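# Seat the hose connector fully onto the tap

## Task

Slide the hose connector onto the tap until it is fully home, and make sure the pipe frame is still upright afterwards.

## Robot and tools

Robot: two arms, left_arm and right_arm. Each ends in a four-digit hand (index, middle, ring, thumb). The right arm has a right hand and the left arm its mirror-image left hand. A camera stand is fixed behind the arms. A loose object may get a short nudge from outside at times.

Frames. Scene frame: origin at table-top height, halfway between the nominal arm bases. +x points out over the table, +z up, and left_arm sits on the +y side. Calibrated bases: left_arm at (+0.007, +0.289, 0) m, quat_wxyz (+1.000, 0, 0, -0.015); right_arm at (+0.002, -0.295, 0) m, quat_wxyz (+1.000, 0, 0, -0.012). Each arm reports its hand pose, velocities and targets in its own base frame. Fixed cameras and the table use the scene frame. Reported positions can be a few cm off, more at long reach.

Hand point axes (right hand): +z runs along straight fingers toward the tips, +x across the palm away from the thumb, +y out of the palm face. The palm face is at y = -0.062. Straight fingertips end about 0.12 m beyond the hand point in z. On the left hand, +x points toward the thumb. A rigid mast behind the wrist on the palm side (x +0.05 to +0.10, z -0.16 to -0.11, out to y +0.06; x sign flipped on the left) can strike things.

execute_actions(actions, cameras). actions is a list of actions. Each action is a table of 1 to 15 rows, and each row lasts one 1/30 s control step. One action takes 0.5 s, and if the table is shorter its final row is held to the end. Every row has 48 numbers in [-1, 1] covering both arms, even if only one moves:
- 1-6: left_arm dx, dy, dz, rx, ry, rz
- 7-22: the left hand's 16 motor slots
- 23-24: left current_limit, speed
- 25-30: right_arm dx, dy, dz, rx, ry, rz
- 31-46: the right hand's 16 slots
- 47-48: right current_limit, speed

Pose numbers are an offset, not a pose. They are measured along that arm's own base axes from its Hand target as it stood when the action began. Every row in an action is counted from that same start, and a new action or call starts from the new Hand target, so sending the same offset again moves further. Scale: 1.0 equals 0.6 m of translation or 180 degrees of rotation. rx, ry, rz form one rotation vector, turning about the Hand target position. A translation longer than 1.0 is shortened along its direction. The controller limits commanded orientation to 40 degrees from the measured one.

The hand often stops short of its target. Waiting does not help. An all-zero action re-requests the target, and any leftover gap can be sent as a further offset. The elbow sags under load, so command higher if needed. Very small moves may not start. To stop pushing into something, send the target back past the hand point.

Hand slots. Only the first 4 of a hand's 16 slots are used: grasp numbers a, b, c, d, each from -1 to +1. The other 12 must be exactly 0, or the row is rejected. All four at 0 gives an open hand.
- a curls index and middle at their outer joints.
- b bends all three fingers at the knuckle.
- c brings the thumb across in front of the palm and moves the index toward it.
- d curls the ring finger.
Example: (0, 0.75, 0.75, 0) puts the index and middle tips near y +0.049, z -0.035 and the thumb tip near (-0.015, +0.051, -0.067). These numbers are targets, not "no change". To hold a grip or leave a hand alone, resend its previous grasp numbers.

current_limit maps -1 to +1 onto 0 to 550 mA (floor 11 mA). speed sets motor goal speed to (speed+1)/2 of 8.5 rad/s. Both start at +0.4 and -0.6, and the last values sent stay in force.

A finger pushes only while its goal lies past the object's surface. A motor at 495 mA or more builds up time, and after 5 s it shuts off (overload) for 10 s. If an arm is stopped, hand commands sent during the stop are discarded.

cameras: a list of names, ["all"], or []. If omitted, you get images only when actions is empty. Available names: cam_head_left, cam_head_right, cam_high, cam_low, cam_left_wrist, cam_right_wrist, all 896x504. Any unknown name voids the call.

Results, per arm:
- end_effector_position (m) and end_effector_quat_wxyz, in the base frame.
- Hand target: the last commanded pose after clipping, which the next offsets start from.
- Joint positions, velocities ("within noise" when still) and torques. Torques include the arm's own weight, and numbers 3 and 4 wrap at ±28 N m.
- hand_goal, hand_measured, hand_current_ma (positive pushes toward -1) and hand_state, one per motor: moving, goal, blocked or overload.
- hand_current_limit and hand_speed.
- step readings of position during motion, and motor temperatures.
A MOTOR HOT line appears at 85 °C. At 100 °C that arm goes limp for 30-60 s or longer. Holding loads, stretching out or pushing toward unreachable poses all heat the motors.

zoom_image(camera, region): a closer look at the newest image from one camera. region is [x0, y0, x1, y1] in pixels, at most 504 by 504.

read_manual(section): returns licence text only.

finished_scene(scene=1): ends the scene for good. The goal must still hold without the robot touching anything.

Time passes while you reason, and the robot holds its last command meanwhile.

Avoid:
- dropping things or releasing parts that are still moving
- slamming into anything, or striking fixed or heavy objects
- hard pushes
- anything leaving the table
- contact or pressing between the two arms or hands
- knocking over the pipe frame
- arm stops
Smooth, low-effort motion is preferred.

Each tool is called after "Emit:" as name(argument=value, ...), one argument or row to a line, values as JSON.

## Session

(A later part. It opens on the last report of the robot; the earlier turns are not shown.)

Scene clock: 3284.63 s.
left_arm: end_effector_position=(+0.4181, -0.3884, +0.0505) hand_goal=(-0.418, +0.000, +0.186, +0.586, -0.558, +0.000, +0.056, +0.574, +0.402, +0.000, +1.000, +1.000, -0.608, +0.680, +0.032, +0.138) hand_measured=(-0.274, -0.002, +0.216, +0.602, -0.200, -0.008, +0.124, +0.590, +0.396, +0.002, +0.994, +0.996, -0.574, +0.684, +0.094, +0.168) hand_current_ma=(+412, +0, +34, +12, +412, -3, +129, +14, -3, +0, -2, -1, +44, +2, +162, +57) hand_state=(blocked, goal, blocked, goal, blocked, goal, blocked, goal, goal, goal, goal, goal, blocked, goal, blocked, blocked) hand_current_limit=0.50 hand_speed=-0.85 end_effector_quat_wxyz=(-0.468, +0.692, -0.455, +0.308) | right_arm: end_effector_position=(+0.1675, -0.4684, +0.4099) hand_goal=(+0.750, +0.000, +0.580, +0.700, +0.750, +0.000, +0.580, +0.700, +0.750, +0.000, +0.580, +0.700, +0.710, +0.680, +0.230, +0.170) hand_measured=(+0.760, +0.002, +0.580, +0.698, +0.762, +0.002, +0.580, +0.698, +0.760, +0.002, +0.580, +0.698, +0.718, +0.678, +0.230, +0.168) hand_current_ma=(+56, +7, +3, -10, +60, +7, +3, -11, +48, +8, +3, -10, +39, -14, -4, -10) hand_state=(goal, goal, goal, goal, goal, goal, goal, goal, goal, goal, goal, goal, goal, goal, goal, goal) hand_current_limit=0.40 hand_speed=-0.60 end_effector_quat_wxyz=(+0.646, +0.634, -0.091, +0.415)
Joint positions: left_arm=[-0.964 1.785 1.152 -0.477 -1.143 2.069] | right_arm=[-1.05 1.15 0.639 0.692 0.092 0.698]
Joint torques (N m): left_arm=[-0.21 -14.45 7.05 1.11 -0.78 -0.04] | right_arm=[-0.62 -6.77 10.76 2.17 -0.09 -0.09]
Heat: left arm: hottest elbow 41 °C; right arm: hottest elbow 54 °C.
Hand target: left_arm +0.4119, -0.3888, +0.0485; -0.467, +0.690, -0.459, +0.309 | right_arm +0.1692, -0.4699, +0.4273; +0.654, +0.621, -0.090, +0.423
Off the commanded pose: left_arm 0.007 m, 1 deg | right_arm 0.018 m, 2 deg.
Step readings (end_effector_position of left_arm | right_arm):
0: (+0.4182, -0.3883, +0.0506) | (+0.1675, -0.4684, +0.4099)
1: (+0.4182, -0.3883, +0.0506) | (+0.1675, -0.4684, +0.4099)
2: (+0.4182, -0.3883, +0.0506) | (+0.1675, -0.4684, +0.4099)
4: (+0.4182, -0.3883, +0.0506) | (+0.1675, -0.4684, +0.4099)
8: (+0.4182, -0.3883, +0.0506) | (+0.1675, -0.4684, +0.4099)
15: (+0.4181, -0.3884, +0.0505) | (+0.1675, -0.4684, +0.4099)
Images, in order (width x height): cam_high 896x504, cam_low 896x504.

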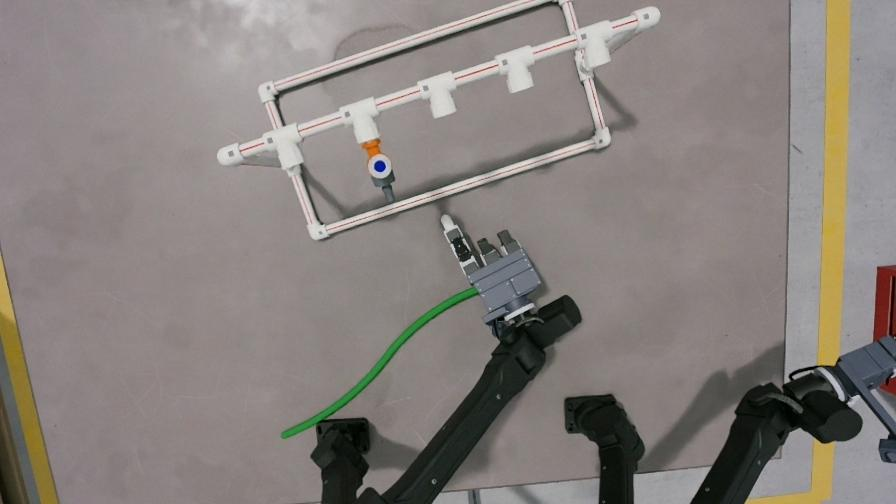

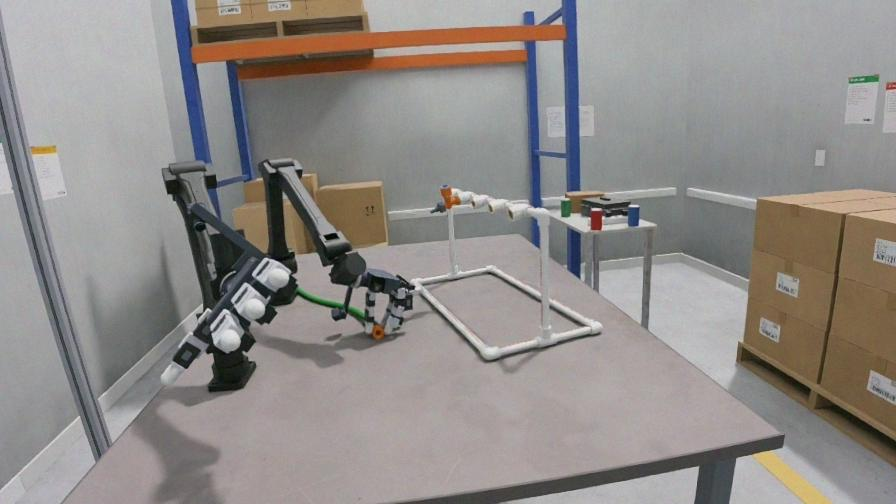

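Emit:
execute_actions(
  actions=[
    [[0.01,0.0,0.08,0,0,0,0.25,0.62,0.79,-0.8,0,0,0,0,0,0,0,0,0,0,0,0,0.5,-0.85,0,0,0,0,0,0,0,0,0,0,0,0,0,0,0,0,0,0,0,0,0,0,0.4,-0.6]],
    [[0.01,0.0,0.08,0,0,0,0.25,0.62,0.79,-0.8,0,0,0,0,0,0,0,0,0,0,0,0,0.5,-0.85,0,0,0,0,0,0,0,0,0,0,0,0,0,0,0,0,0,0,0,0,0,0,0.4,-0.6]],
  ],
  cameras=["cam_high","cam_low","cam_left_wrist","cam_head_right"],
)

Emit:
zoom_image(
  camera="cam_low",
  region=[330, 230, 430, 330],
)

Emit:
zoom_image(
  camera="cam_high",
  region=[430, 180, 570, 300],
)

Scene clock: 3297.77 s.
left_arm: end_effector_position=(+0.4068, -0.3733, +0.1125) hand_goal=(-0.418, +0.000, +0.186, +0.586, -0.558, +0.000, +0.056, +0.574, +0.402, +0.000, +1.000, +1.000, -0.608, +0.680, +0.032, +0.138) hand_measured=(-0.284, -0.004, +0.218, +0.604, -0.246, -0.002, +0.124, +0.594, +0.396, +0.002, +0.994, +0.996, -0.590, +0.684, +0.098, +0.172) hand_current_ma=(+411, -2, +39, +16, +411, +0, +129, +19, -3, +0, -2, -1, +17, +2, +184, +65) hand_state=(blocked, goal, blocked, goal, blocked, goal, blocked, blocked, goal, goal, goal, goal, goal, goal, blocked, blocked) hand_current_limit=0.50 hand_speed=-0.85 end_effector_quat_wxyz=(-0.475, +0.686, -0.471, +0.286) | right_arm: end_effector_position=(+0.1675, -0.4684, +0.4099) hand_goal=(+0.750, +0.000, +0.580, +0.700, +0.750, +0.000, +0.580, +0.700, +0.750, +0.000, +0.580, +0.700, +0.710, +0.680, +0.230, +0.170) hand_measured=(+0.760, +0.002, +0.580, +0.698, +0.762, +0.002, +0.580, +0.698, +0.760, +0.002, +0.580, +0.698, +0.718, +0.678, +0.230, +0.168) hand_current_ma=(+56, +7, +3, -10, +60, +7, +3, -11, +48, +8, +3, -10, +39, -14, -4, -10) hand_state=(goal, goal, goal, goal, goal, goal, goal, goal, goal, goal, goal, goal, goal, goal, goal, goal) hand_current_limit=0.40 hand_speed=-0.60 end_effector_quat_wxyz=(+0.646, +0.634, -0.091, +0.415)
Joint positions: left_arm=[-0.964 1.675 1.205 -0.696 -1.138 2.069] | right_arm=[-1.05 1.15 0.639 0.692 0.092 0.698]
Joint torques (N m): left_arm=[1.44 -14.39 14.17 0.65 -0.79 0.14] | right_arm=[-0.56 -6.77 10.77 2.18 -0.09 -0.09]
Heat: left arm: hottest elbow 41 °C; right arm: hottest elbow 54 °C.
Hand target: left_arm +0.4239, -0.3889, +0.1445; -0.467, +0.690, -0.459, +0.309 | right_arm +0.1692, -0.4699, +0.4273; +0.654, +0.621, -0.090, +0.423
Off the commanded pose: left_arm 0.039 m, 3 deg | right_arm 0.018 m, 2 deg.
joint sent to its limit (left arm) — joint 6 (wrist roll), upper limit. The joint targets still meet the commanded pose.
Step readings (end_effector_position of left_arm | right_arm):
0: (+0.4181, -0.3884, +0.0505) | (+0.1675, -0.4684, +0.4099)
1: (+0.4181, -0.3884, +0.0505) | (+0.1675, -0.4684, +0.4099)
2: (+0.4174, -0.3875, +0.0500) | (+0.1675, -0.4684, +0.4099)
4: (+0.4146, -0.3840, +0.0510) | (+0.1675, -0.4684, +0.4099)
8: (+0.4102, -0.3778, +0.0593) | (+0.1675, -0.4684, +0.4099)
15: (+0.4091, -0.3762, +0.0708) | (+0.1675, -0.4684, +0.4099)
16: (+0.4089, -0.3759, +0.0707) | (+0.1675, -0.4684, +0.4099)
17: (+0.4077, -0.3745, +0.0707) | (+0.1675, -0.4684, +0.4099)
19: (+0.4043, -0.3697, +0.0720) | (+0.1675, -0.4684, +0.4099)
23: (+0.4019, -0.3662, +0.0865) | (+0.1675, -0.4684, +0.4099)
30: (+0.4069, -0.3735, +0.1119) | (+0.1675, -0.4684, +0.4099)
camera_calibration:
cam_left_wrist: T_world_to_cam=[[-0.103593, 0.779494, 0.617784, 0.228212], [-0.203577, -0.624594, 0.753949, -0.278942], [0.973563, -0.0476632, 0.223391, -0.310615], [0, 0, 0, 1]] pos_world=[0.269258, -0.36692, 0.138711]
Images, in order (width x height): cam_head_right 896x504, cam_high 896x504, cam_low 896x504, cam_left_wrist 896x504.

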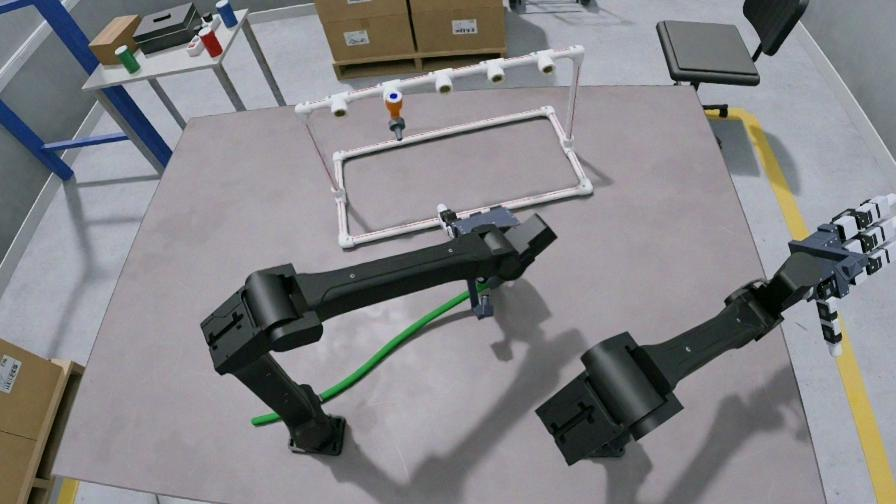

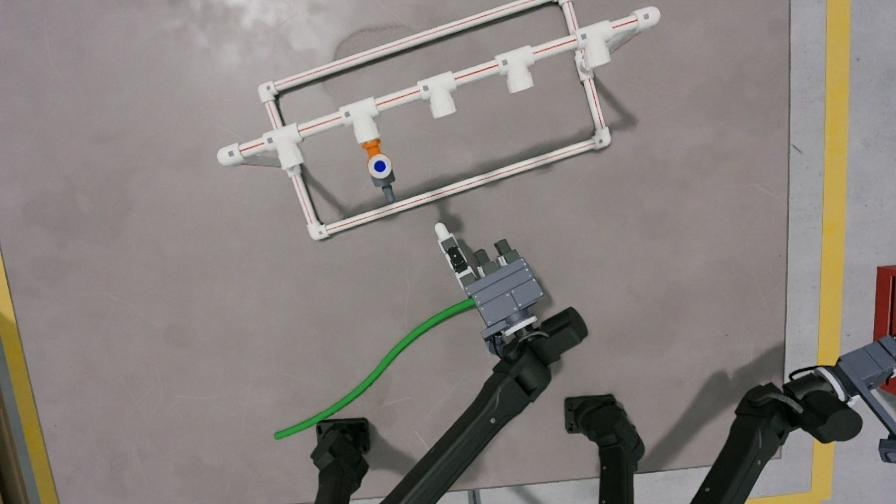

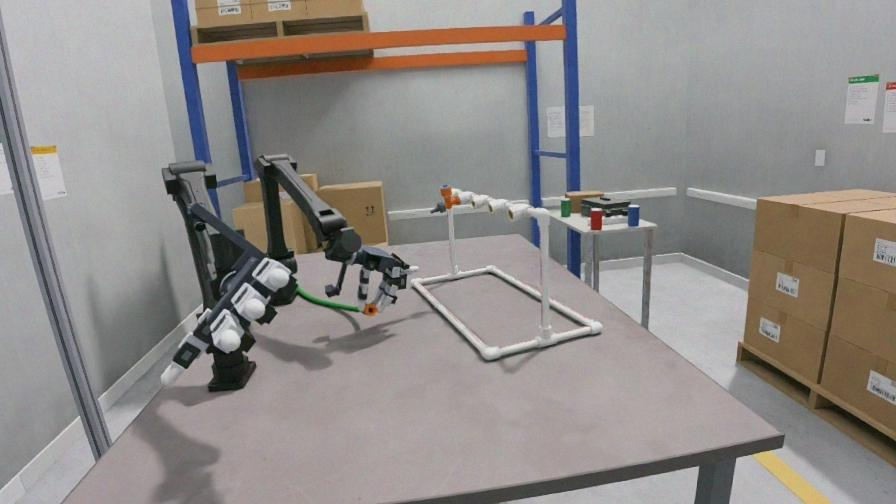

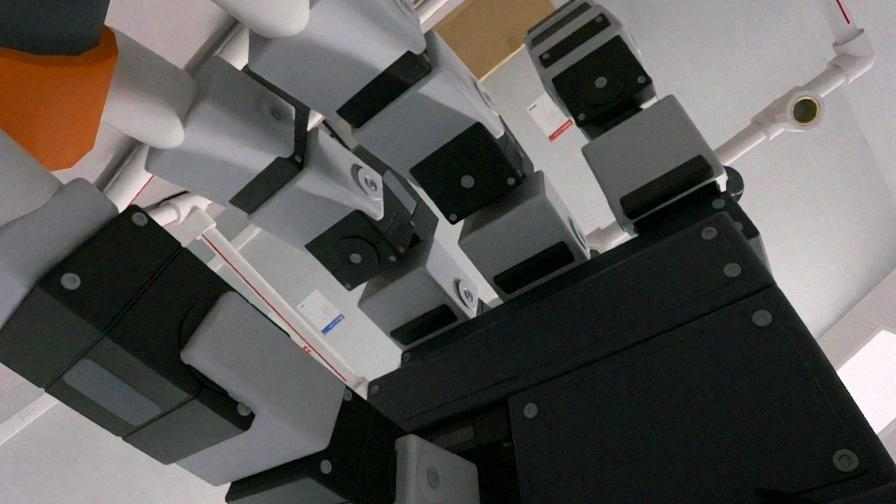

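Scaled by 5.040.

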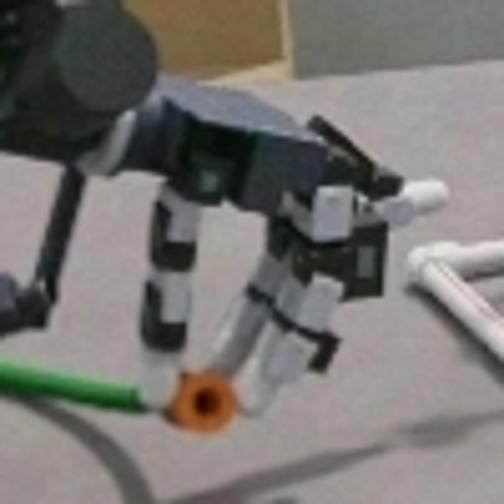

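Scaled by 3.600.

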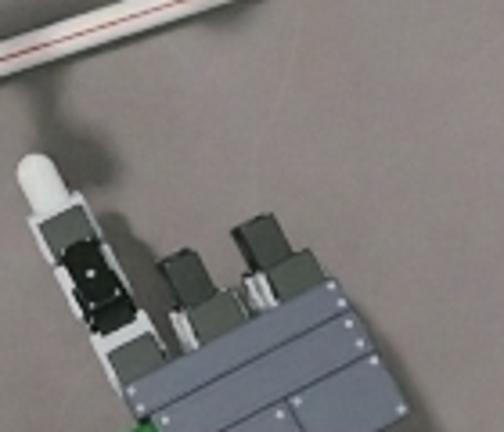

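Emit:
zoom_image(
  camera="cam_low",
  region=[355, 295, 390, 322],
)

Emit:
zoom_image(
  camera="cam_left_wrist",
  region=[0, 0, 350, 250],
)

Scaled by 14.400.

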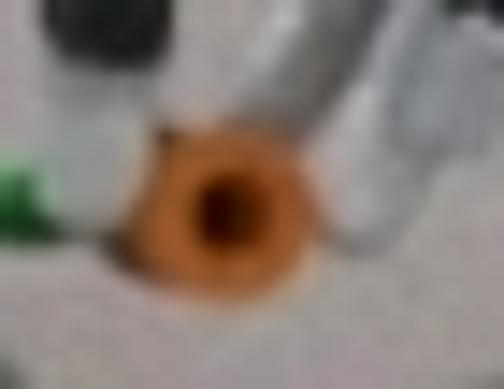

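Scaled by 1.440.

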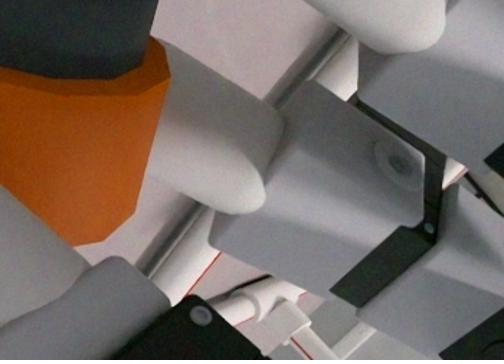

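Emit:
execute_actions(
  actions=[
    [[0.005,0.04,0.05,-0.0691,0.0262,0.0534,0.25,0.64,0.80,-0.8,0,0,0,0,0,0,0,0,0,0,0,0,0.55,-0.85,0,0,0,0,0,0,0,0,0,0,0,0,0,0,0,0,0,0,0,0,0,0,0.4,-0.6]],
    [[0.01,0.07,0.04,-0.0691,0.0262,0.0534,0.25,0.66,0.80,-0.8,0,0,0,0,0,0,0,0,0,0,0,0,0.55,-0.85,0,0,0,0,0,0,0,0,0,0,0,0,0,0,0,0,0,0,0,0,0,0,0.4,-0.6]],
  ],
  cameras=["cam_high","cam_low","cam_left_wrist","cam_head_right"],
)

Emit:
zoom_image(
  camera="cam_low",
  region=[310, 210, 430, 330],
)

Scene clock: 3420.03 s.
left_arm: end_effector_position=(+0.4155, -0.3012, +0.1649) hand_goal=(-0.476, +0.000, +0.194, +0.594, -0.628, +0.000, +0.048, +0.578, +0.346, +0.000, +1.000, +1.000, -0.624, +0.680, +0.030, +0.144) hand_measured=(-0.312, -0.006, +0.228, +0.614, -0.246, -0.002, +0.124, +0.602, +0.340, +0.002, +0.996, +0.996, -0.610, +0.684, +0.104, +0.182) hand_current_ma=(+426, -2, +42, +18, +426, +0, +154, +24, -3, +0, -2, -1, +11, +2, +218, +79) hand_state=(blocked, goal, blocked, blocked, blocked, goal, blocked, blocked, goal, goal, goal, goal, goal, goal, blocked, blocked) hand_current_limit=0.55 hand_speed=-0.85 end_effector_quat_wxyz=(-0.331, +0.857, -0.321, +0.229) | right_arm: end_effector_position=(+0.1675, -0.4684, +0.4099) hand_goal=(+0.750, +0.000, +0.580, +0.700, +0.750, +0.000, +0.580, +0.700, +0.750, +0.000, +0.580, +0.700, +0.710, +0.680, +0.230, +0.170) hand_measured=(+0.760, +0.002, +0.580, +0.698, +0.762, +0.002, +0.580, +0.698, +0.760, +0.002, +0.580, +0.698, +0.718, +0.678, +0.230, +0.168) hand_current_ma=(+56, +7, +3, -10, +60, +7, +3, -11, +48, +8, +3, -10, +39, -14, -4, -10) hand_state=(goal, goal, goal, goal, goal, goal, goal, goal, goal, goal, goal, goal, goal, goal, goal, goal) hand_current_limit=0.40 hand_speed=-0.60 end_effector_quat_wxyz=(+0.646, +0.634, -0.091, +0.415)
Joint positions: left_arm=[-0.754 1.511 1.242 -1.079 -0.805 1.629] | right_arm=[-1.05 1.15 0.639 0.692 0.092 0.698]
Joint torques (N m): left_arm=[0.09 -12.16 15.23 0.5 -0.41 -0.43] | right_arm=[-0.56 -6.83 10.74 2.17 -0.09 -0.09]
Motor temperatures (°C): left_arm=[26 37 55 26 31 27] | right_arm=[26 29 54 27 24 25]
Heat: left arm: hottest elbow 55 °C; right arm: hottest elbow 54 °C.
Hand target: left_arm +0.4329, -0.3228, +0.1985; -0.314, +0.863, -0.298, +0.262 | right_arm +0.1692, -0.4699, +0.4273; +0.654, +0.621, -0.090, +0.423
Off the commanded pose: left_arm 0.044 m, 5 deg | right_arm 0.018 m, 2 deg.
Step readings (end_effector_position of left_arm | right_arm):
0: (+0.4068, -0.3733, +0.1125) | (+0.1675, -0.4684, +0.4099)
1: (+0.4066, -0.3733, +0.1121) | (+0.1675, -0.4684, +0.4099)
2: (+0.4049, -0.3729, +0.1102) | (+0.1675, -0.4684, +0.4099)
4: (+0.3995, -0.3714, +0.1085) | (+0.1675, -0.4684, +0.4099)
8: (+0.4022, -0.3523, +0.1235) | (+0.1675, -0.4684, +0.4099)
15: (+0.4100, -0.3401, +0.1431) | (+0.1675, -0.4684, +0.4099)
16: (+0.4094, -0.3404, +0.1433) | (+0.1675, -0.4684, +0.4099)
17: (+0.4072, -0.3419, +0.1417) | (+0.1675, -0.4684, +0.4099)
19: (+0.4017, -0.3428, +0.1399) | (+0.1675, -0.4684, +0.4099)
23: (+0.4097, -0.3220, +0.1532) | (+0.1675, -0.4684, +0.4099)
30: (+0.4168, -0.3014, +0.1655) | (+0.1675, -0.4684, +0.4099)
camera_calibration:
cam_left_wrist: T_world_to_cam=[[-0.315081, 0.895127, 0.31539, 0.313015], [0.108631, -0.296118, 0.948954, -0.334588], [0.942827, 0.333259, -0.00393723, -0.162395], [0, 0, 0, 1]] pos_world=[0.288082, -0.325146, 0.218148]
Images, in order (width x height): cam_head_right 896x504, cam_high 896x504, cam_low 896x504, cam_left_wrist 896x504.

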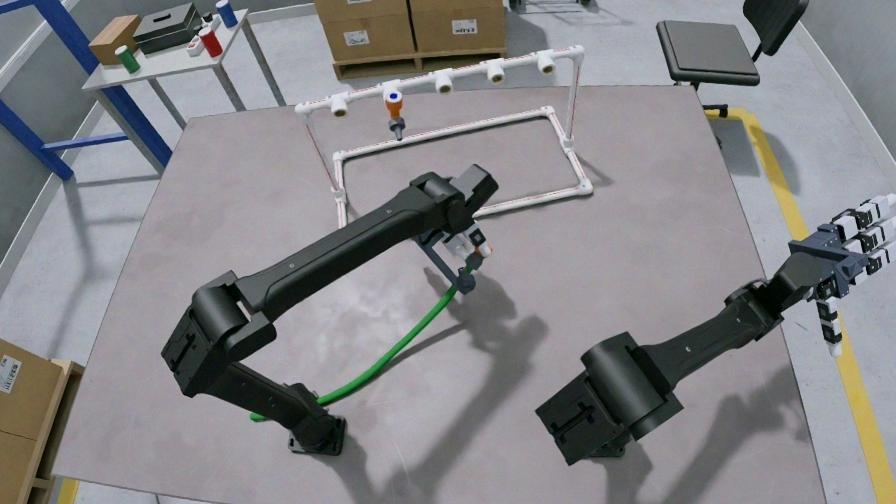

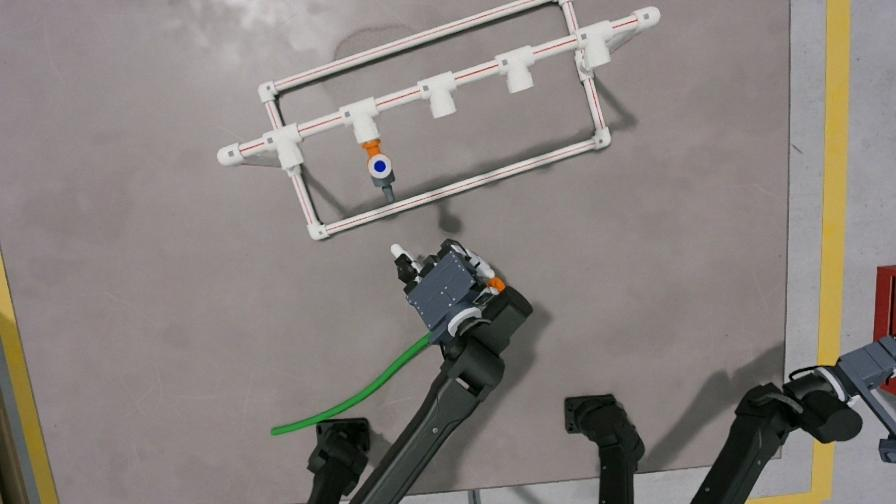

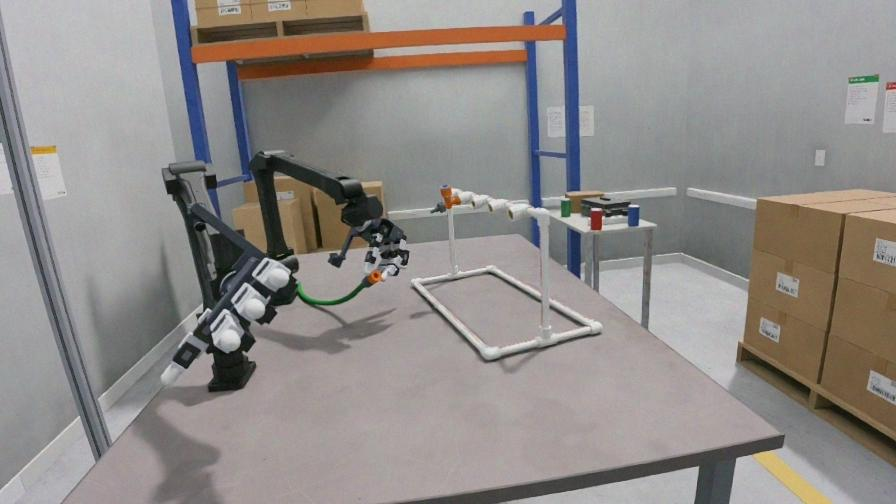

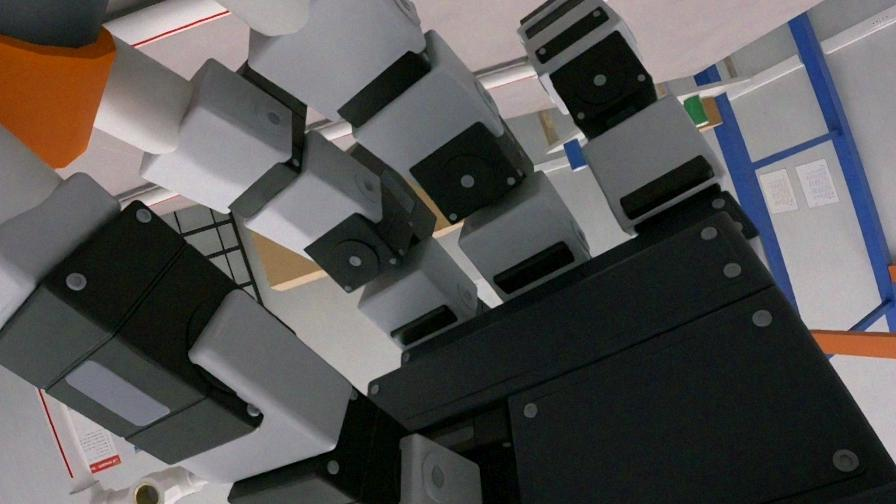

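Scaled by 4.200.

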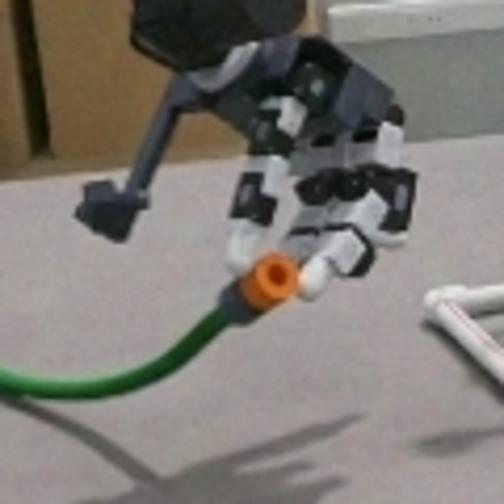

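Emit:
execute_actions(
  actions=[
    [[0.015,0.09,0.03,-0.0691,0.0262,0.0534,0.25,0.66,0.80,-0.8,0,0,0,0,0,0,0,0,0,0,0,0,0.55,-0.85,0,0,0,0,0,0,0,0,0,0,0,0,0,0,0,0,0,0,0,0,0,0,0.4,-0.6]],
    [[0.015,0.09,0.03,-0.0691,0.0262,0.0534,0.25,0.66,0.80,-0.8,0,0,0,0,0,0,0,0,0,0,0,0,0.55,-0.85,0,0,0,0,0,0,0,0,0,0,0,0,0,0,0,0,0,0,0,0,0,0,0.4,-0.6]],
    [[0.015,0.09,0.03,-0.0691,0.0262,0.0534,0.25,0.66,0.80,-0.8,0,0,0,0,0,0,0,0,0,0,0,0,0.55,-0.85,0,0,0,0,0,0,0,0,0,0,0,0,0,0,0,0,0,0,0,0,0,0,0.4,-0.6]],
  ],
  cameras=["cam_head_left","cam_high","cam_low","cam_left_wrist","cam_head_right"],
)

Emit:
zoom_image(
  camera="cam_low",
  region=[340, 150, 500, 290],
)

Emit:
zoom_image(
  camera="cam_high",
  region=[320, 120, 520, 300],
)

Scene clock: 3431.83 s.
left_arm: end_effector_position=(+0.4585, -0.1574, +0.2382) hand_goal=(-0.476, +0.000, +0.194, +0.594, -0.628, +0.000, +0.048, +0.578, +0.346, +0.000, +1.000, +1.000, -0.624, +0.680, +0.030, +0.144) hand_measured=(-0.454, +0.002, +0.200, +0.598, -0.240, +0.004, +0.124, +0.610, +0.346, +0.002, +0.996, +0.996, -0.642, +0.680, +0.100, +0.184) hand_current_ma=(+24, +0, +3, +1, +426, +2, +154, +39, +0, +0, -1, -1, -17, +0, +200, +86) hand_state=(blocked, goal, goal, goal, blocked, goal, blocked, blocked, goal, goal, goal, goal, goal, goal, blocked, blocked) hand_current_limit=0.55 hand_speed=-0.85 end_effector_quat_wxyz=(-0.048, +0.989, -0.023, +0.141) | right_arm: end_effector_position=(+0.1675, -0.4684, +0.4099) hand_goal=(+0.750, +0.000, +0.580, +0.700, +0.750, +0.000, +0.580, +0.700, +0.750, +0.000, +0.580, +0.700, +0.710, +0.680, +0.230, +0.170) hand_measured=(+0.760, +0.002, +0.580, +0.698, +0.762, +0.002, +0.580, +0.698, +0.760, +0.002, +0.580, +0.698, +0.718, +0.678, +0.230, +0.168) hand_current_ma=(+56, +7, +3, -10, +60, +7, +3, -11, +48, +8, +3, -10, +39, -14, -4, -10) hand_state=(goal, goal, goal, goal, goal, goal, goal, goal, goal, goal, goal, goal, goal, goal, goal, goal) hand_current_limit=0.40 hand_speed=-0.60 end_effector_quat_wxyz=(+0.646, +0.634, -0.091, +0.415)
Joint positions: left_arm=[-0.218 1.339 1.242 -1.212 -0.147 1.42] | right_arm=[-1.05 1.15 0.639 0.692 0.092 0.698]
Joint torques (N m): left_arm=[0.15 -10.99 11.02 0.57 0.29 -0.33] | right_arm=[-0.62 -6.77 10.76 2.18 -0.09 -0.09]
Heat: left arm: hottest elbow 54 °C; right arm: hottest elbow 54 °C.
Hand target: left_arm +0.4600, -0.1607, +0.2525; -0.042, +0.987, -0.015, +0.152 | right_arm +0.1692, -0.4699, +0.4273; +0.654, +0.621, -0.090, +0.423
Off the commanded pose: left_arm 0.015 m, 2 deg | right_arm 0.018 m, 2 deg.
Step readings (end_effector_position of left_arm | right_arm):
0: (+0.4157, -0.3014, +0.1650) | (+0.1675, -0.4684, +0.4099)
1: (+0.4153, -0.3019, +0.1648) | (+0.1675, -0.4684, +0.4099)
2: (+0.4134, -0.3039, +0.1637) | (+0.1675, -0.4684, +0.4099)
4: (+0.4104, -0.3054, +0.1637) | (+0.1675, -0.4684, +0.4099)
8: (+0.4250, -0.2795, +0.1809) | (+0.1675, -0.4684, +0.4099)
15: (+0.4346, -0.2577, +0.1976) | (+0.1675, -0.4684, +0.4099)
16: (+0.4337, -0.2589, +0.1973) | (+0.1675, -0.4684, +0.4099)
17: (+0.4312, -0.2615, +0.1965) | (+0.1675, -0.4684, +0.4099)
19: (+0.4279, -0.2632, +0.1979) | (+0.1675, -0.4684, +0.4099)
23: (+0.4413, -0.2325, +0.2106) | (+0.1675, -0.4684, +0.4099)
30: (+0.4493, -0.2092, +0.2222) | (+0.1675, -0.4684, +0.4099)
31: (+0.4487, -0.2101, +0.2222) | (+0.1675, -0.4684, +0.4099)
32: (+0.4463, -0.2134, +0.2227) | (+0.1675, -0.4684, +0.4099)
34: (+0.4433, -0.2141, +0.2254) | (+0.1675, -0.4684, +0.4099)
38: (+0.4540, -0.1800, +0.2336) | (+0.1675, -0.4684, +0.4099)
45: (+0.4590, -0.1567, +0.2382) | (+0.1675, -0.4684, +0.4099)
camera_calibration:
cam_left_wrist: T_world_to_cam=[[-0.744374, 0.65477, -0.131084, 0.440143], [0.254935, 0.460089, 0.850486, -0.290929], [0.617183, 0.599662, -0.509402, 0.0610946], [0, 0, 0, 1]] pos_world=[0.364093, -0.190976, 0.336248]
Images, in order (width x height): cam_head_left 896x504, cam_head_right 896x504, cam_high 896x504, cam_low 896x504, cam_left_wrist 896x504.

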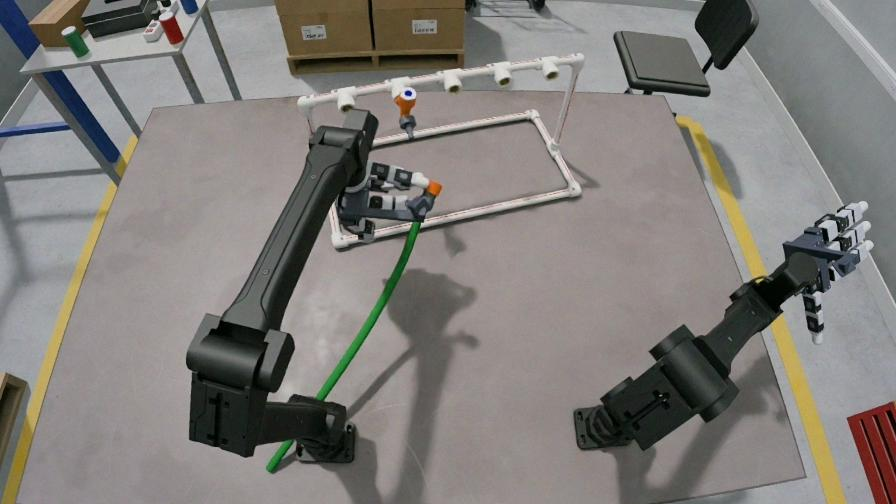

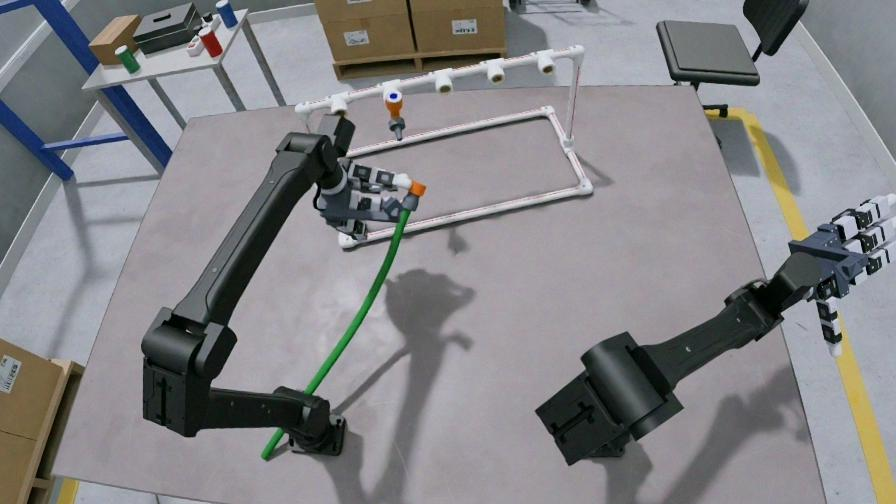

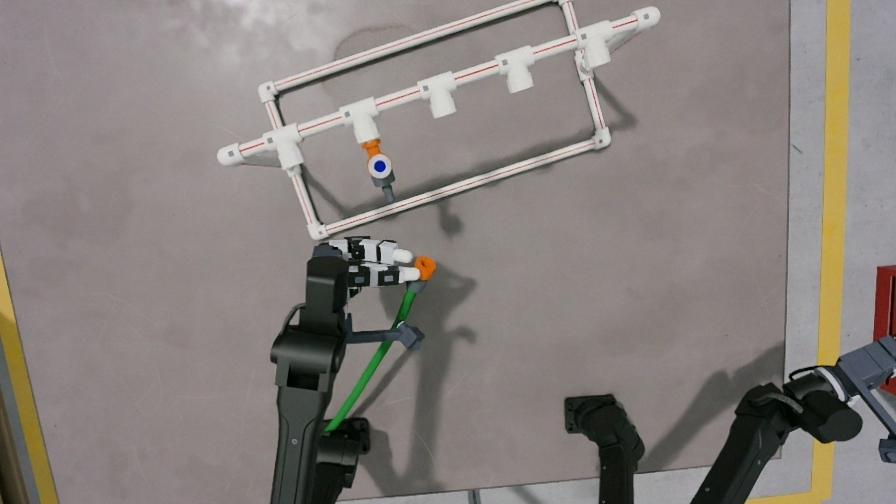

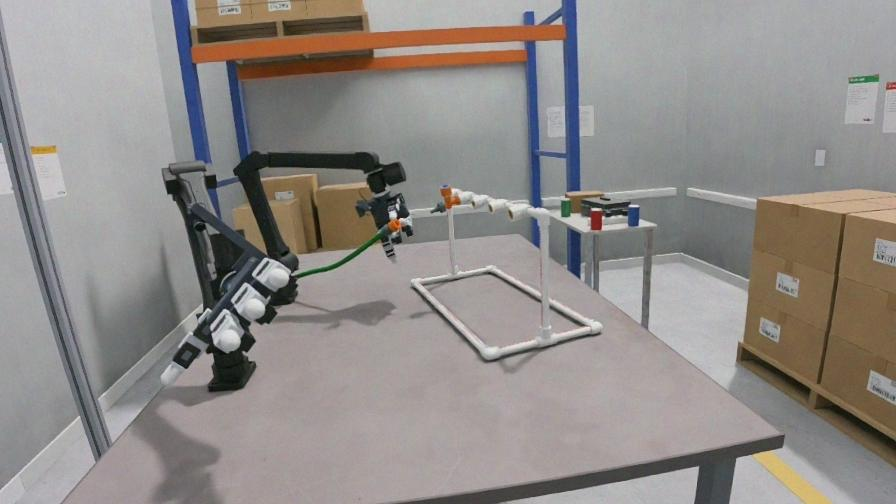

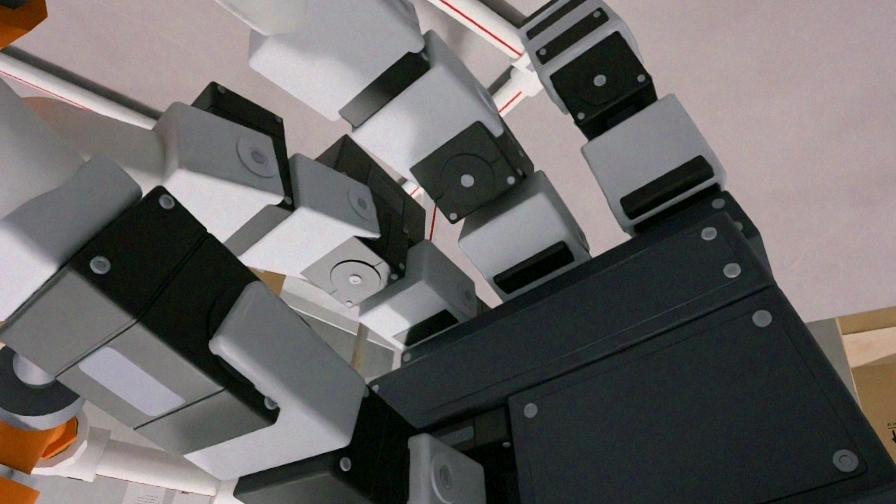

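Scaled by 3.150.

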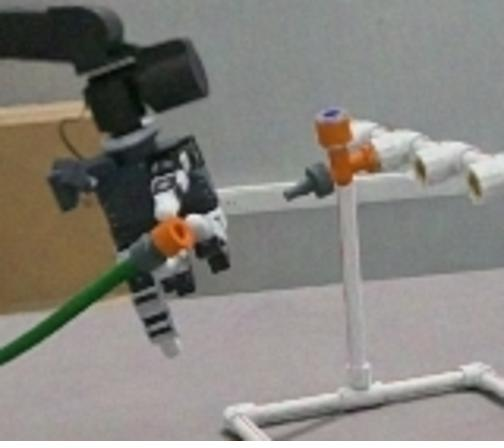

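Scaled by 2.520.

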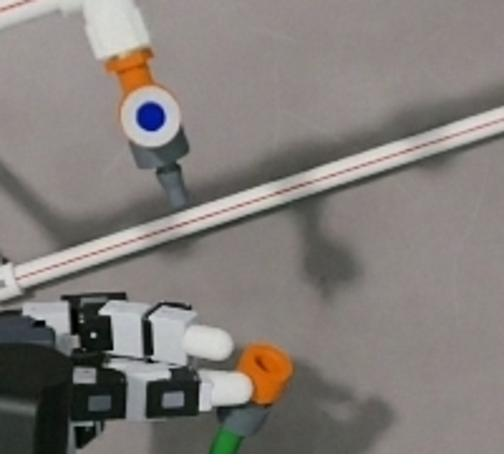

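Emit:
execute_actions(
  actions=[
    [[0.0,-0.08,-0.02,0,0,0,0.25,0.66,0.80,-0.8,0,0,0,0,0,0,0,0,0,0,0,0,0.55,-0.85,0,0,0,0,0,0,0,0,0,0,0,0,0,0,0,0,0,0,0,0,0,0,0.4,-0.6]],
    [[0.0,-0.09,-0.03,0,0,0,0.25,0.66,0.80,-0.8,0,0,0,0,0,0,0,0,0,0,0,0,0.55,-0.85,0,0,0,0,0,0,0,0,0,0,0,0,0,0,0,0,0,0,0,0,0,0,0.4,-0.6]],
    [[0.0,-0.09,-0.03,0,0,0,0.25,0.66,0.80,-0.8,0,0,0,0,0,0,0,0,0,0,0,0,0.55,-0.85,0,0,0,0,0,0,0,0,0,0,0,0,0,0,0,0,0,0,0,0,0,0,0.4,-0.6]],
  ],
  cameras=["cam_head_left","cam_high","cam_low"],
)

Scene clock: 3598.60 s.
left_arm: end_effector_position=(+0.4328, -0.3044, +0.1669) hand_goal=(-0.476, +0.000, +0.194, +0.594, -0.628, +0.000, +0.048, +0.578, +0.346, +0.000, +1.000, +1.000, -0.624, +0.680, +0.030, +0.144) hand_measured=(-0.454, +0.002, +0.200, +0.598, -0.602, +0.000, +0.054, +0.580, +0.346, +0.002, +0.998, +0.998, -0.632, +0.678, +0.030, +0.146) hand_current_ma=(+22, +0, +3, +1, +32, +0, +3, +1, +0, +0, -1, -1, -4, +0, +0, +0) hand_state=(blocked, goal, goal, goal, blocked, goal, goal, goal, goal, goal, goal, goal, goal, goal, goal, goal) hand_current_limit=0.55 hand_speed=-0.85 end_effector_quat_wxyz=(-0.063, +0.991, -0.031, +0.114) | right_arm: end_effector_position=(+0.1675, -0.4684, +0.4099) hand_goal=(+0.750, +0.000, +0.580, +0.700, +0.750, +0.000, +0.580, +0.700, +0.750, +0.000, +0.580, +0.700, +0.710, +0.680, +0.230, +0.170) hand_measured=(+0.760, +0.002, +0.580, +0.698, +0.762, +0.002, +0.580, +0.698, +0.760, +0.002, +0.580, +0.698, +0.718, +0.678, +0.230, +0.168) hand_current_ma=(+56, +7, +3, -10, +60, +7, +3, -11, +48, +8, +3, -10, +39, -14, -4, -10) hand_state=(goal, goal, goal, goal, goal, goal, goal, goal, goal, goal, goal, goal, goal, goal, goal, goal) hand_current_limit=0.40 hand_speed=-0.60 end_effector_quat_wxyz=(+0.646, +0.634, -0.091, +0.415)
Joint positions: left_arm=[-0.566 1.507 1.246 -1.174 -0.224 1.083] | right_arm=[-1.05 1.15 0.639 0.692 0.092 0.698]
Joint torques (N m): left_arm=[1.08 -12.28 15.09 1.18 -0.09 -0.24] | right_arm=[-0.62 -6.83 10.77 2.18 -0.09 -0.09]
Motor temperatures (°C): left_arm=[26 35 47 26 29 27] | right_arm=[26 29 55 27 24 25]
Heat: left arm: hottest elbow 47 °C; right arm: hottest elbow 55 °C.
Hand target: left_arm +0.4599, -0.3168, +0.2045; -0.041, +0.987, -0.015, +0.152 | right_arm +0.1692, -0.4699, +0.4273; +0.654, +0.621, -0.090, +0.423
Off the commanded pose: left_arm 0.048 m, 5 deg | right_arm 0.018 m, 2 deg.
Step readings (end_effector_position of left_arm | right_arm):
0: (+0.4586, -0.1574, +0.2383) | (+0.1675, -0.4684, +0.4099)
1: (+0.4586, -0.1575, +0.2383) | (+0.1675, -0.4684, +0.4099)
2: (+0.4583, -0.1597, +0.2383) | (+0.1675, -0.4684, +0.4099)
4: (+0.4577, -0.1657, +0.2381) | (+0.1675, -0.4684, +0.4099)
8: (+0.4503, -0.1939, +0.2354) | (+0.1675, -0.4684, +0.4099)
15: (+0.4483, -0.2081, +0.2290) | (+0.1675, -0.4684, +0.4099)
16: (+0.4486, -0.2079, +0.2290) | (+0.1675, -0.4684, +0.4099)
17: (+0.4491, -0.2083, +0.2286) | (+0.1675, -0.4684, +0.4099)
19: (+0.4504, -0.2141, +0.2263) | (+0.1675, -0.4684, +0.4099)
23: (+0.4444, -0.2433, +0.2142) | (+0.1675, -0.4684, +0.4099)
30: (+0.4413, -0.2589, +0.1998) | (+0.1675, -0.4684, +0.4099)
31: (+0.4417, -0.2588, +0.1999) | (+0.1675, -0.4684, +0.4099)
32: (+0.4424, -0.2591, +0.1999) | (+0.1675, -0.4684, +0.4099)
34: (+0.4440, -0.2639, +0.1977) | (+0.1675, -0.4684, +0.4099)
38: (+0.4361, -0.2897, +0.1828) | (+0.1675, -0.4684, +0.4099)
45: (+0.4305, -0.3043, +0.1650) | (+0.1675, -0.4684, +0.4099)
Images, in order (width x height): cam_head_left 896x504, cam_high 896x504, cam_low 896x504.

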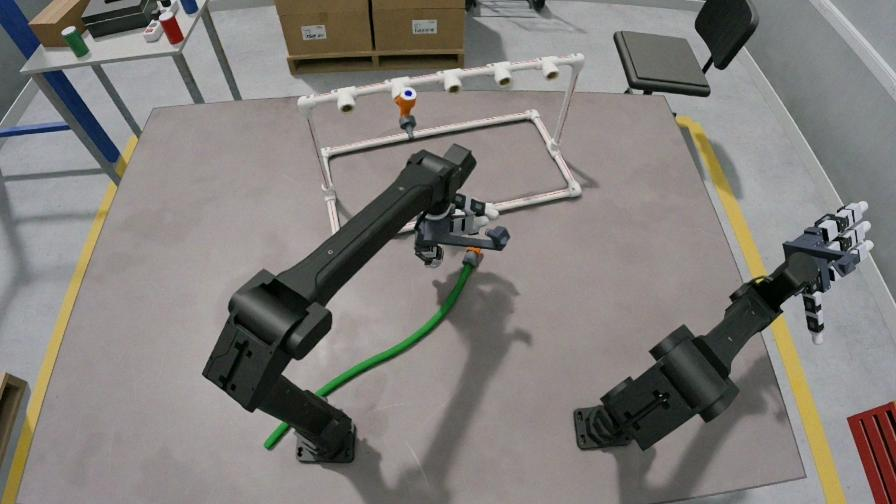

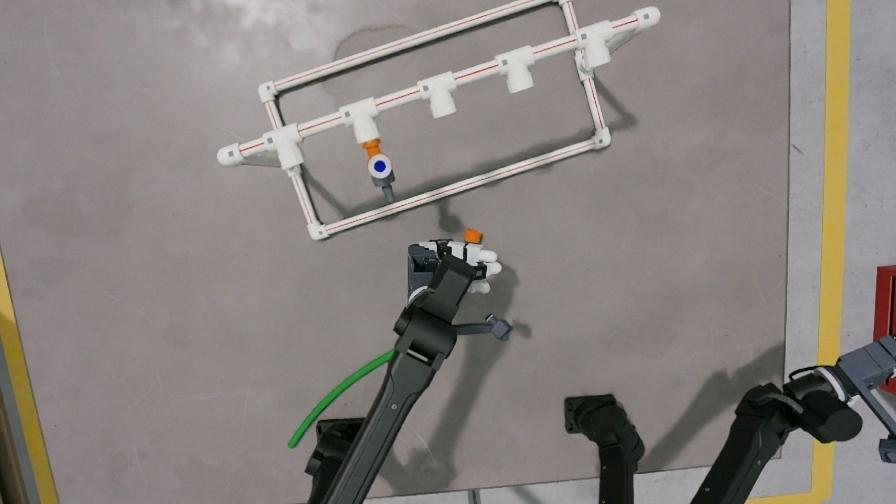

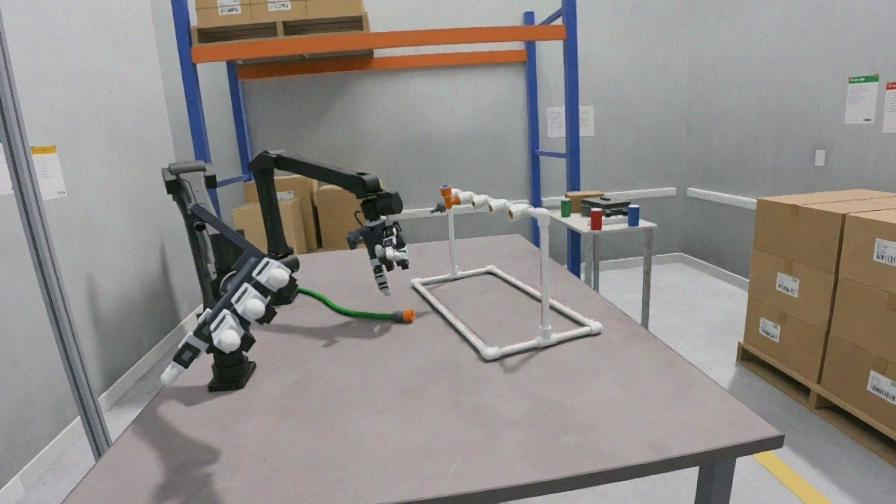

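Emit:
execute_actions(
  actions=[
    [[-0.02,0.06,0.08,0,0,0,0.25,0.3,0.60,-0.8,0,0,0,0,0,0,0,0,0,0,0,0,0.4,-0.6,0,0,0,0,0,0,0,0,0,0,0,0,0,0,0,0,0,0,0,0,0,0,0.4,-0.6]],
    [[-0.02,0.11,0.08,0,0,0,0,0,0,0,0,0,0,0,0,0,0,0,0,0,0,0,0.4,-0.6,0,0,0,0,0,0,0,0,0,0,0,0,0,0,0,0,0,0,0,0,0,0,0.4,-0.6]],
    [[-0.02,0.13,0.05,0,0,0.02,0,0,0,0,0,0,0,0,0,0,0,0,0,0,0,0,0.4,-0.6,0,0,0,0,0,0,0,0,0,0,0,0,0,0,0,0,0,0,0,0,0,0,0.4,-0.6]],
    [[-0.02,0.13,0.03,0,0,0.03,0,0,0,0,0,0,0,0,0,0,0,0,0,0,0,0,0.4,-0.6,0,0,0,0,0,0,0,0,0,0,0,0,0,0,0,0,0,0,0,0,0,0,0.4,-0.6]],
  ],
  cameras=["cam_head_left","cam_high","cam_low"],
)

Emit:
zoom_image(
  camera="cam_high",
  region=[380, 200, 560, 340],
)

Scene clock: 3807.53 s.
left_arm: end_effector_position=(+0.4015, -0.0603, +0.3156) hand_goal=(+0.750, +0.000, +0.580, +0.700, +0.750, +0.000, +0.580, +0.700, +0.750, +0.000, +0.580, +0.700, +0.710, +0.680, +0.230, +0.170) hand_measured=(+0.748, +0.002, +0.578, +0.698, +0.748, +0.000, +0.578, +0.698, +0.748, +0.002, +0.582, +0.702, +0.708, +0.678, +0.222, +0.166) hand_current_ma=(-1, +0, +0, -1, -1, +0, -1, +0, -1, +0, +0, +1, +0, +0, -7, -2) hand_state=(goal, goal, goal, goal, goal, goal, goal, goal, goal, goal, goal, goal, goal, goal, goal, goal) hand_current_limit=0.40 hand_speed=-0.60 end_effector_quat_wxyz=(-0.056, +0.989, +0.067, +0.118) | right_arm: end_effector_position=(+0.1675, -0.4684, +0.4099) hand_goal=(+0.750, +0.000, +0.580, +0.700, +0.750, +0.000, +0.580, +0.700, +0.750, +0.000, +0.580, +0.700, +0.710, +0.680, +0.230, +0.170) hand_measured=(+0.760, +0.002, +0.580, +0.698, +0.762, +0.002, +0.580, +0.698, +0.760, +0.002, +0.580, +0.698, +0.718, +0.678, +0.230, +0.168) hand_current_ma=(+56, +7, +3, -10, +60, +7, +3, -11, +48, +8, +3, -10, +39, -14, -4, -10) hand_state=(goal, goal, goal, goal, goal, goal, goal, goal, goal, goal, goal, goal, goal, goal, goal, goal) hand_current_limit=0.40 hand_speed=-0.60 end_effector_quat_wxyz=(+0.646, +0.634, -0.091, +0.415)
Joint positions: left_arm=[-0.002 1.16 1.299 -1.48 -0.127 1.449] | right_arm=[-1.05 1.15 0.639 0.692 0.092 0.698]
Joint torques (N m): left_arm=[1.2 -7.36 15.34 0.58 -0.01 0.12] | right_arm=[-0.62 -6.83 10.76 2.17 -0.08 -0.09]
Motor temperatures (°C): left_arm=[26 35 63 26 28 27] | right_arm=[26 28 55 27 24 25]
Heat: left arm: hottest elbow 63 °C; right arm: hottest elbow 55 °C.
Hand target: left_arm +0.4119, -0.0589, +0.3484; -0.053, +0.986, +0.062, +0.148 | right_arm +0.1692, -0.4699, +0.4273; +0.654, +0.621, -0.090, +0.423
Off the commanded pose: left_arm 0.034 m, 3 deg | right_arm 0.018 m, 2 deg.
Step readings (end_effector_position of left_arm | right_arm):
0: (+0.4328, -0.3044, +0.1669) | (+0.1675, -0.4684, +0.4099)
1: (+0.4328, -0.3044, +0.1669) | (+0.1675, -0.4684, +0.4099)
2: (+0.4329, -0.3030, +0.1676) | (+0.1675, -0.4684, +0.4099)
4: (+0.4302, -0.2980, +0.1708) | (+0.1675, -0.4684, +0.4099)
8: (+0.4272, -0.2805, +0.1911) | (+0.1675, -0.4684, +0.4099)
15: (+0.4338, -0.2731, +0.2231) | (+0.1675, -0.4684, +0.4099)
16: (+0.4338, -0.2732, +0.2236) | (+0.1675, -0.4684, +0.4099)
17: (+0.4326, -0.2705, +0.2235) | (+0.1675, -0.4684, +0.4099)
19: (+0.4273, -0.2624, +0.2254) | (+0.1675, -0.4684, +0.4099)
23: (+0.4262, -0.2272, +0.2448) | (+0.1675, -0.4684, +0.4099)
30: (+0.4245, -0.2083, +0.2710) | (+0.1675, -0.4684, +0.4099)
31: (+0.4241, -0.2086, +0.2713) | (+0.1675, -0.4684, +0.4099)
32: (+0.4228, -0.2068, +0.2712) | (+0.1675, -0.4684, +0.4099)
34: (+0.4200, -0.1961, +0.2722) | (+0.1675, -0.4684, +0.4099)
38: (+0.4205, -0.1527, +0.2860) | (+0.1675, -0.4684, +0.4099)
45: (+0.4135, -0.1338, +0.3003) | (+0.1675, -0.4684, +0.4099)
46: (+0.4130, -0.1340, +0.3001) | (+0.1675, -0.4684, +0.4099)
47: (+0.4119, -0.1327, +0.3000) | (+0.1675, -0.4684, +0.4099)
49: (+0.4104, -0.1206, +0.3008) | (+0.1675, -0.4684, +0.4099)
53: (+0.4094, -0.0743, +0.3084) | (+0.1675, -0.4684, +0.4099)
60: (+0.4030, -0.0591, +0.3159) | (+0.1675, -0.4684, +0.4099)
Images, in order (width x height): cam_head_left 896x504, cam_high 896x504, cam_low 896x504.

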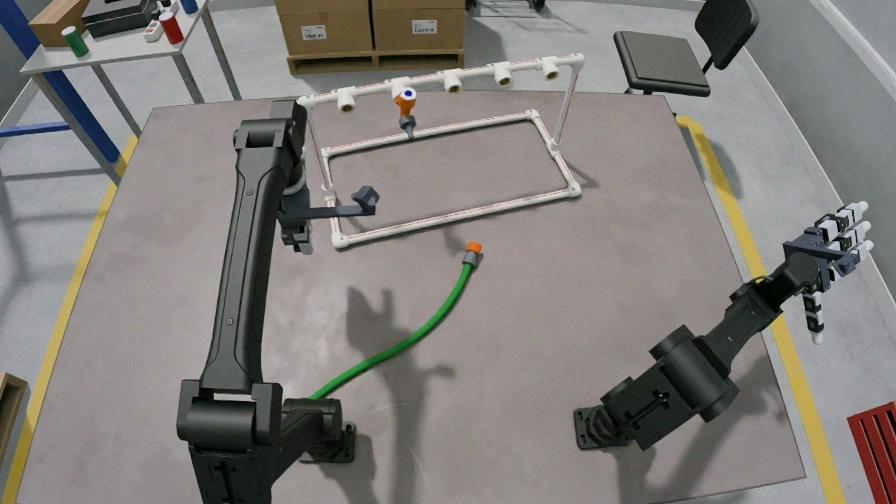

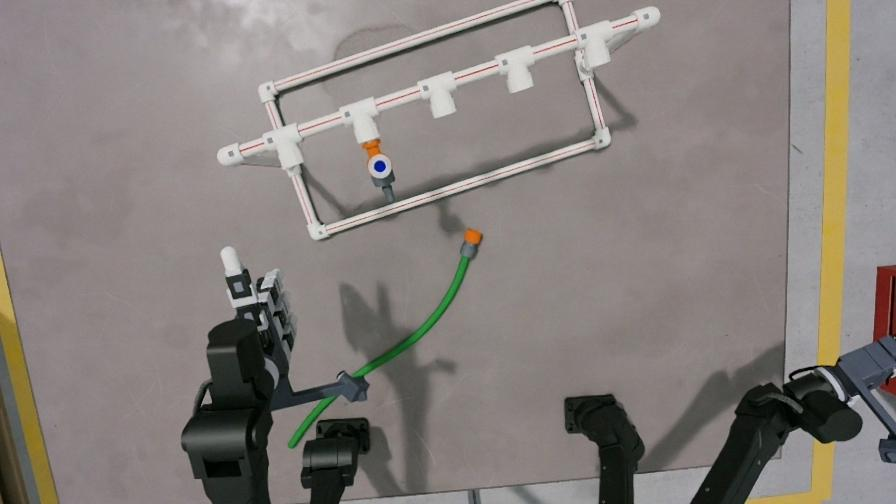

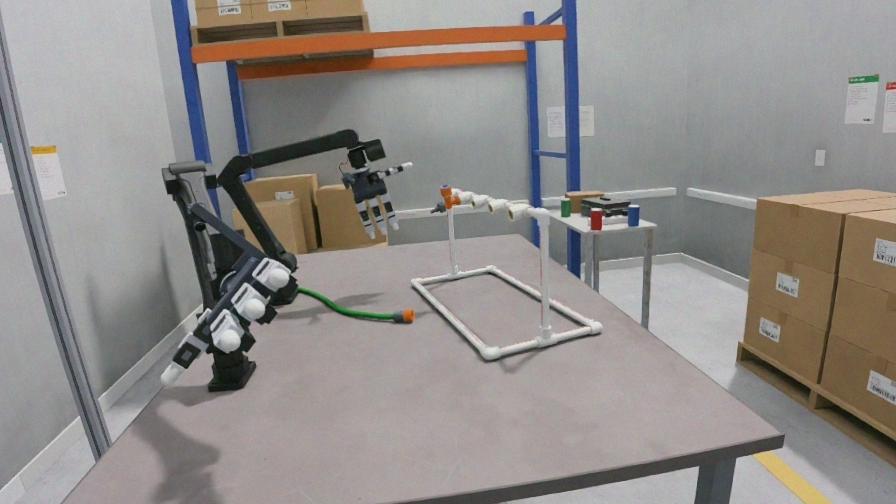

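Scaled by 2.800.

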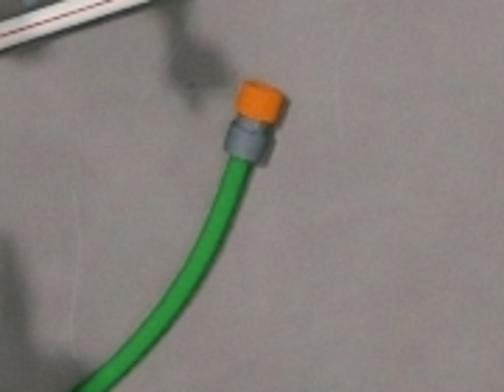

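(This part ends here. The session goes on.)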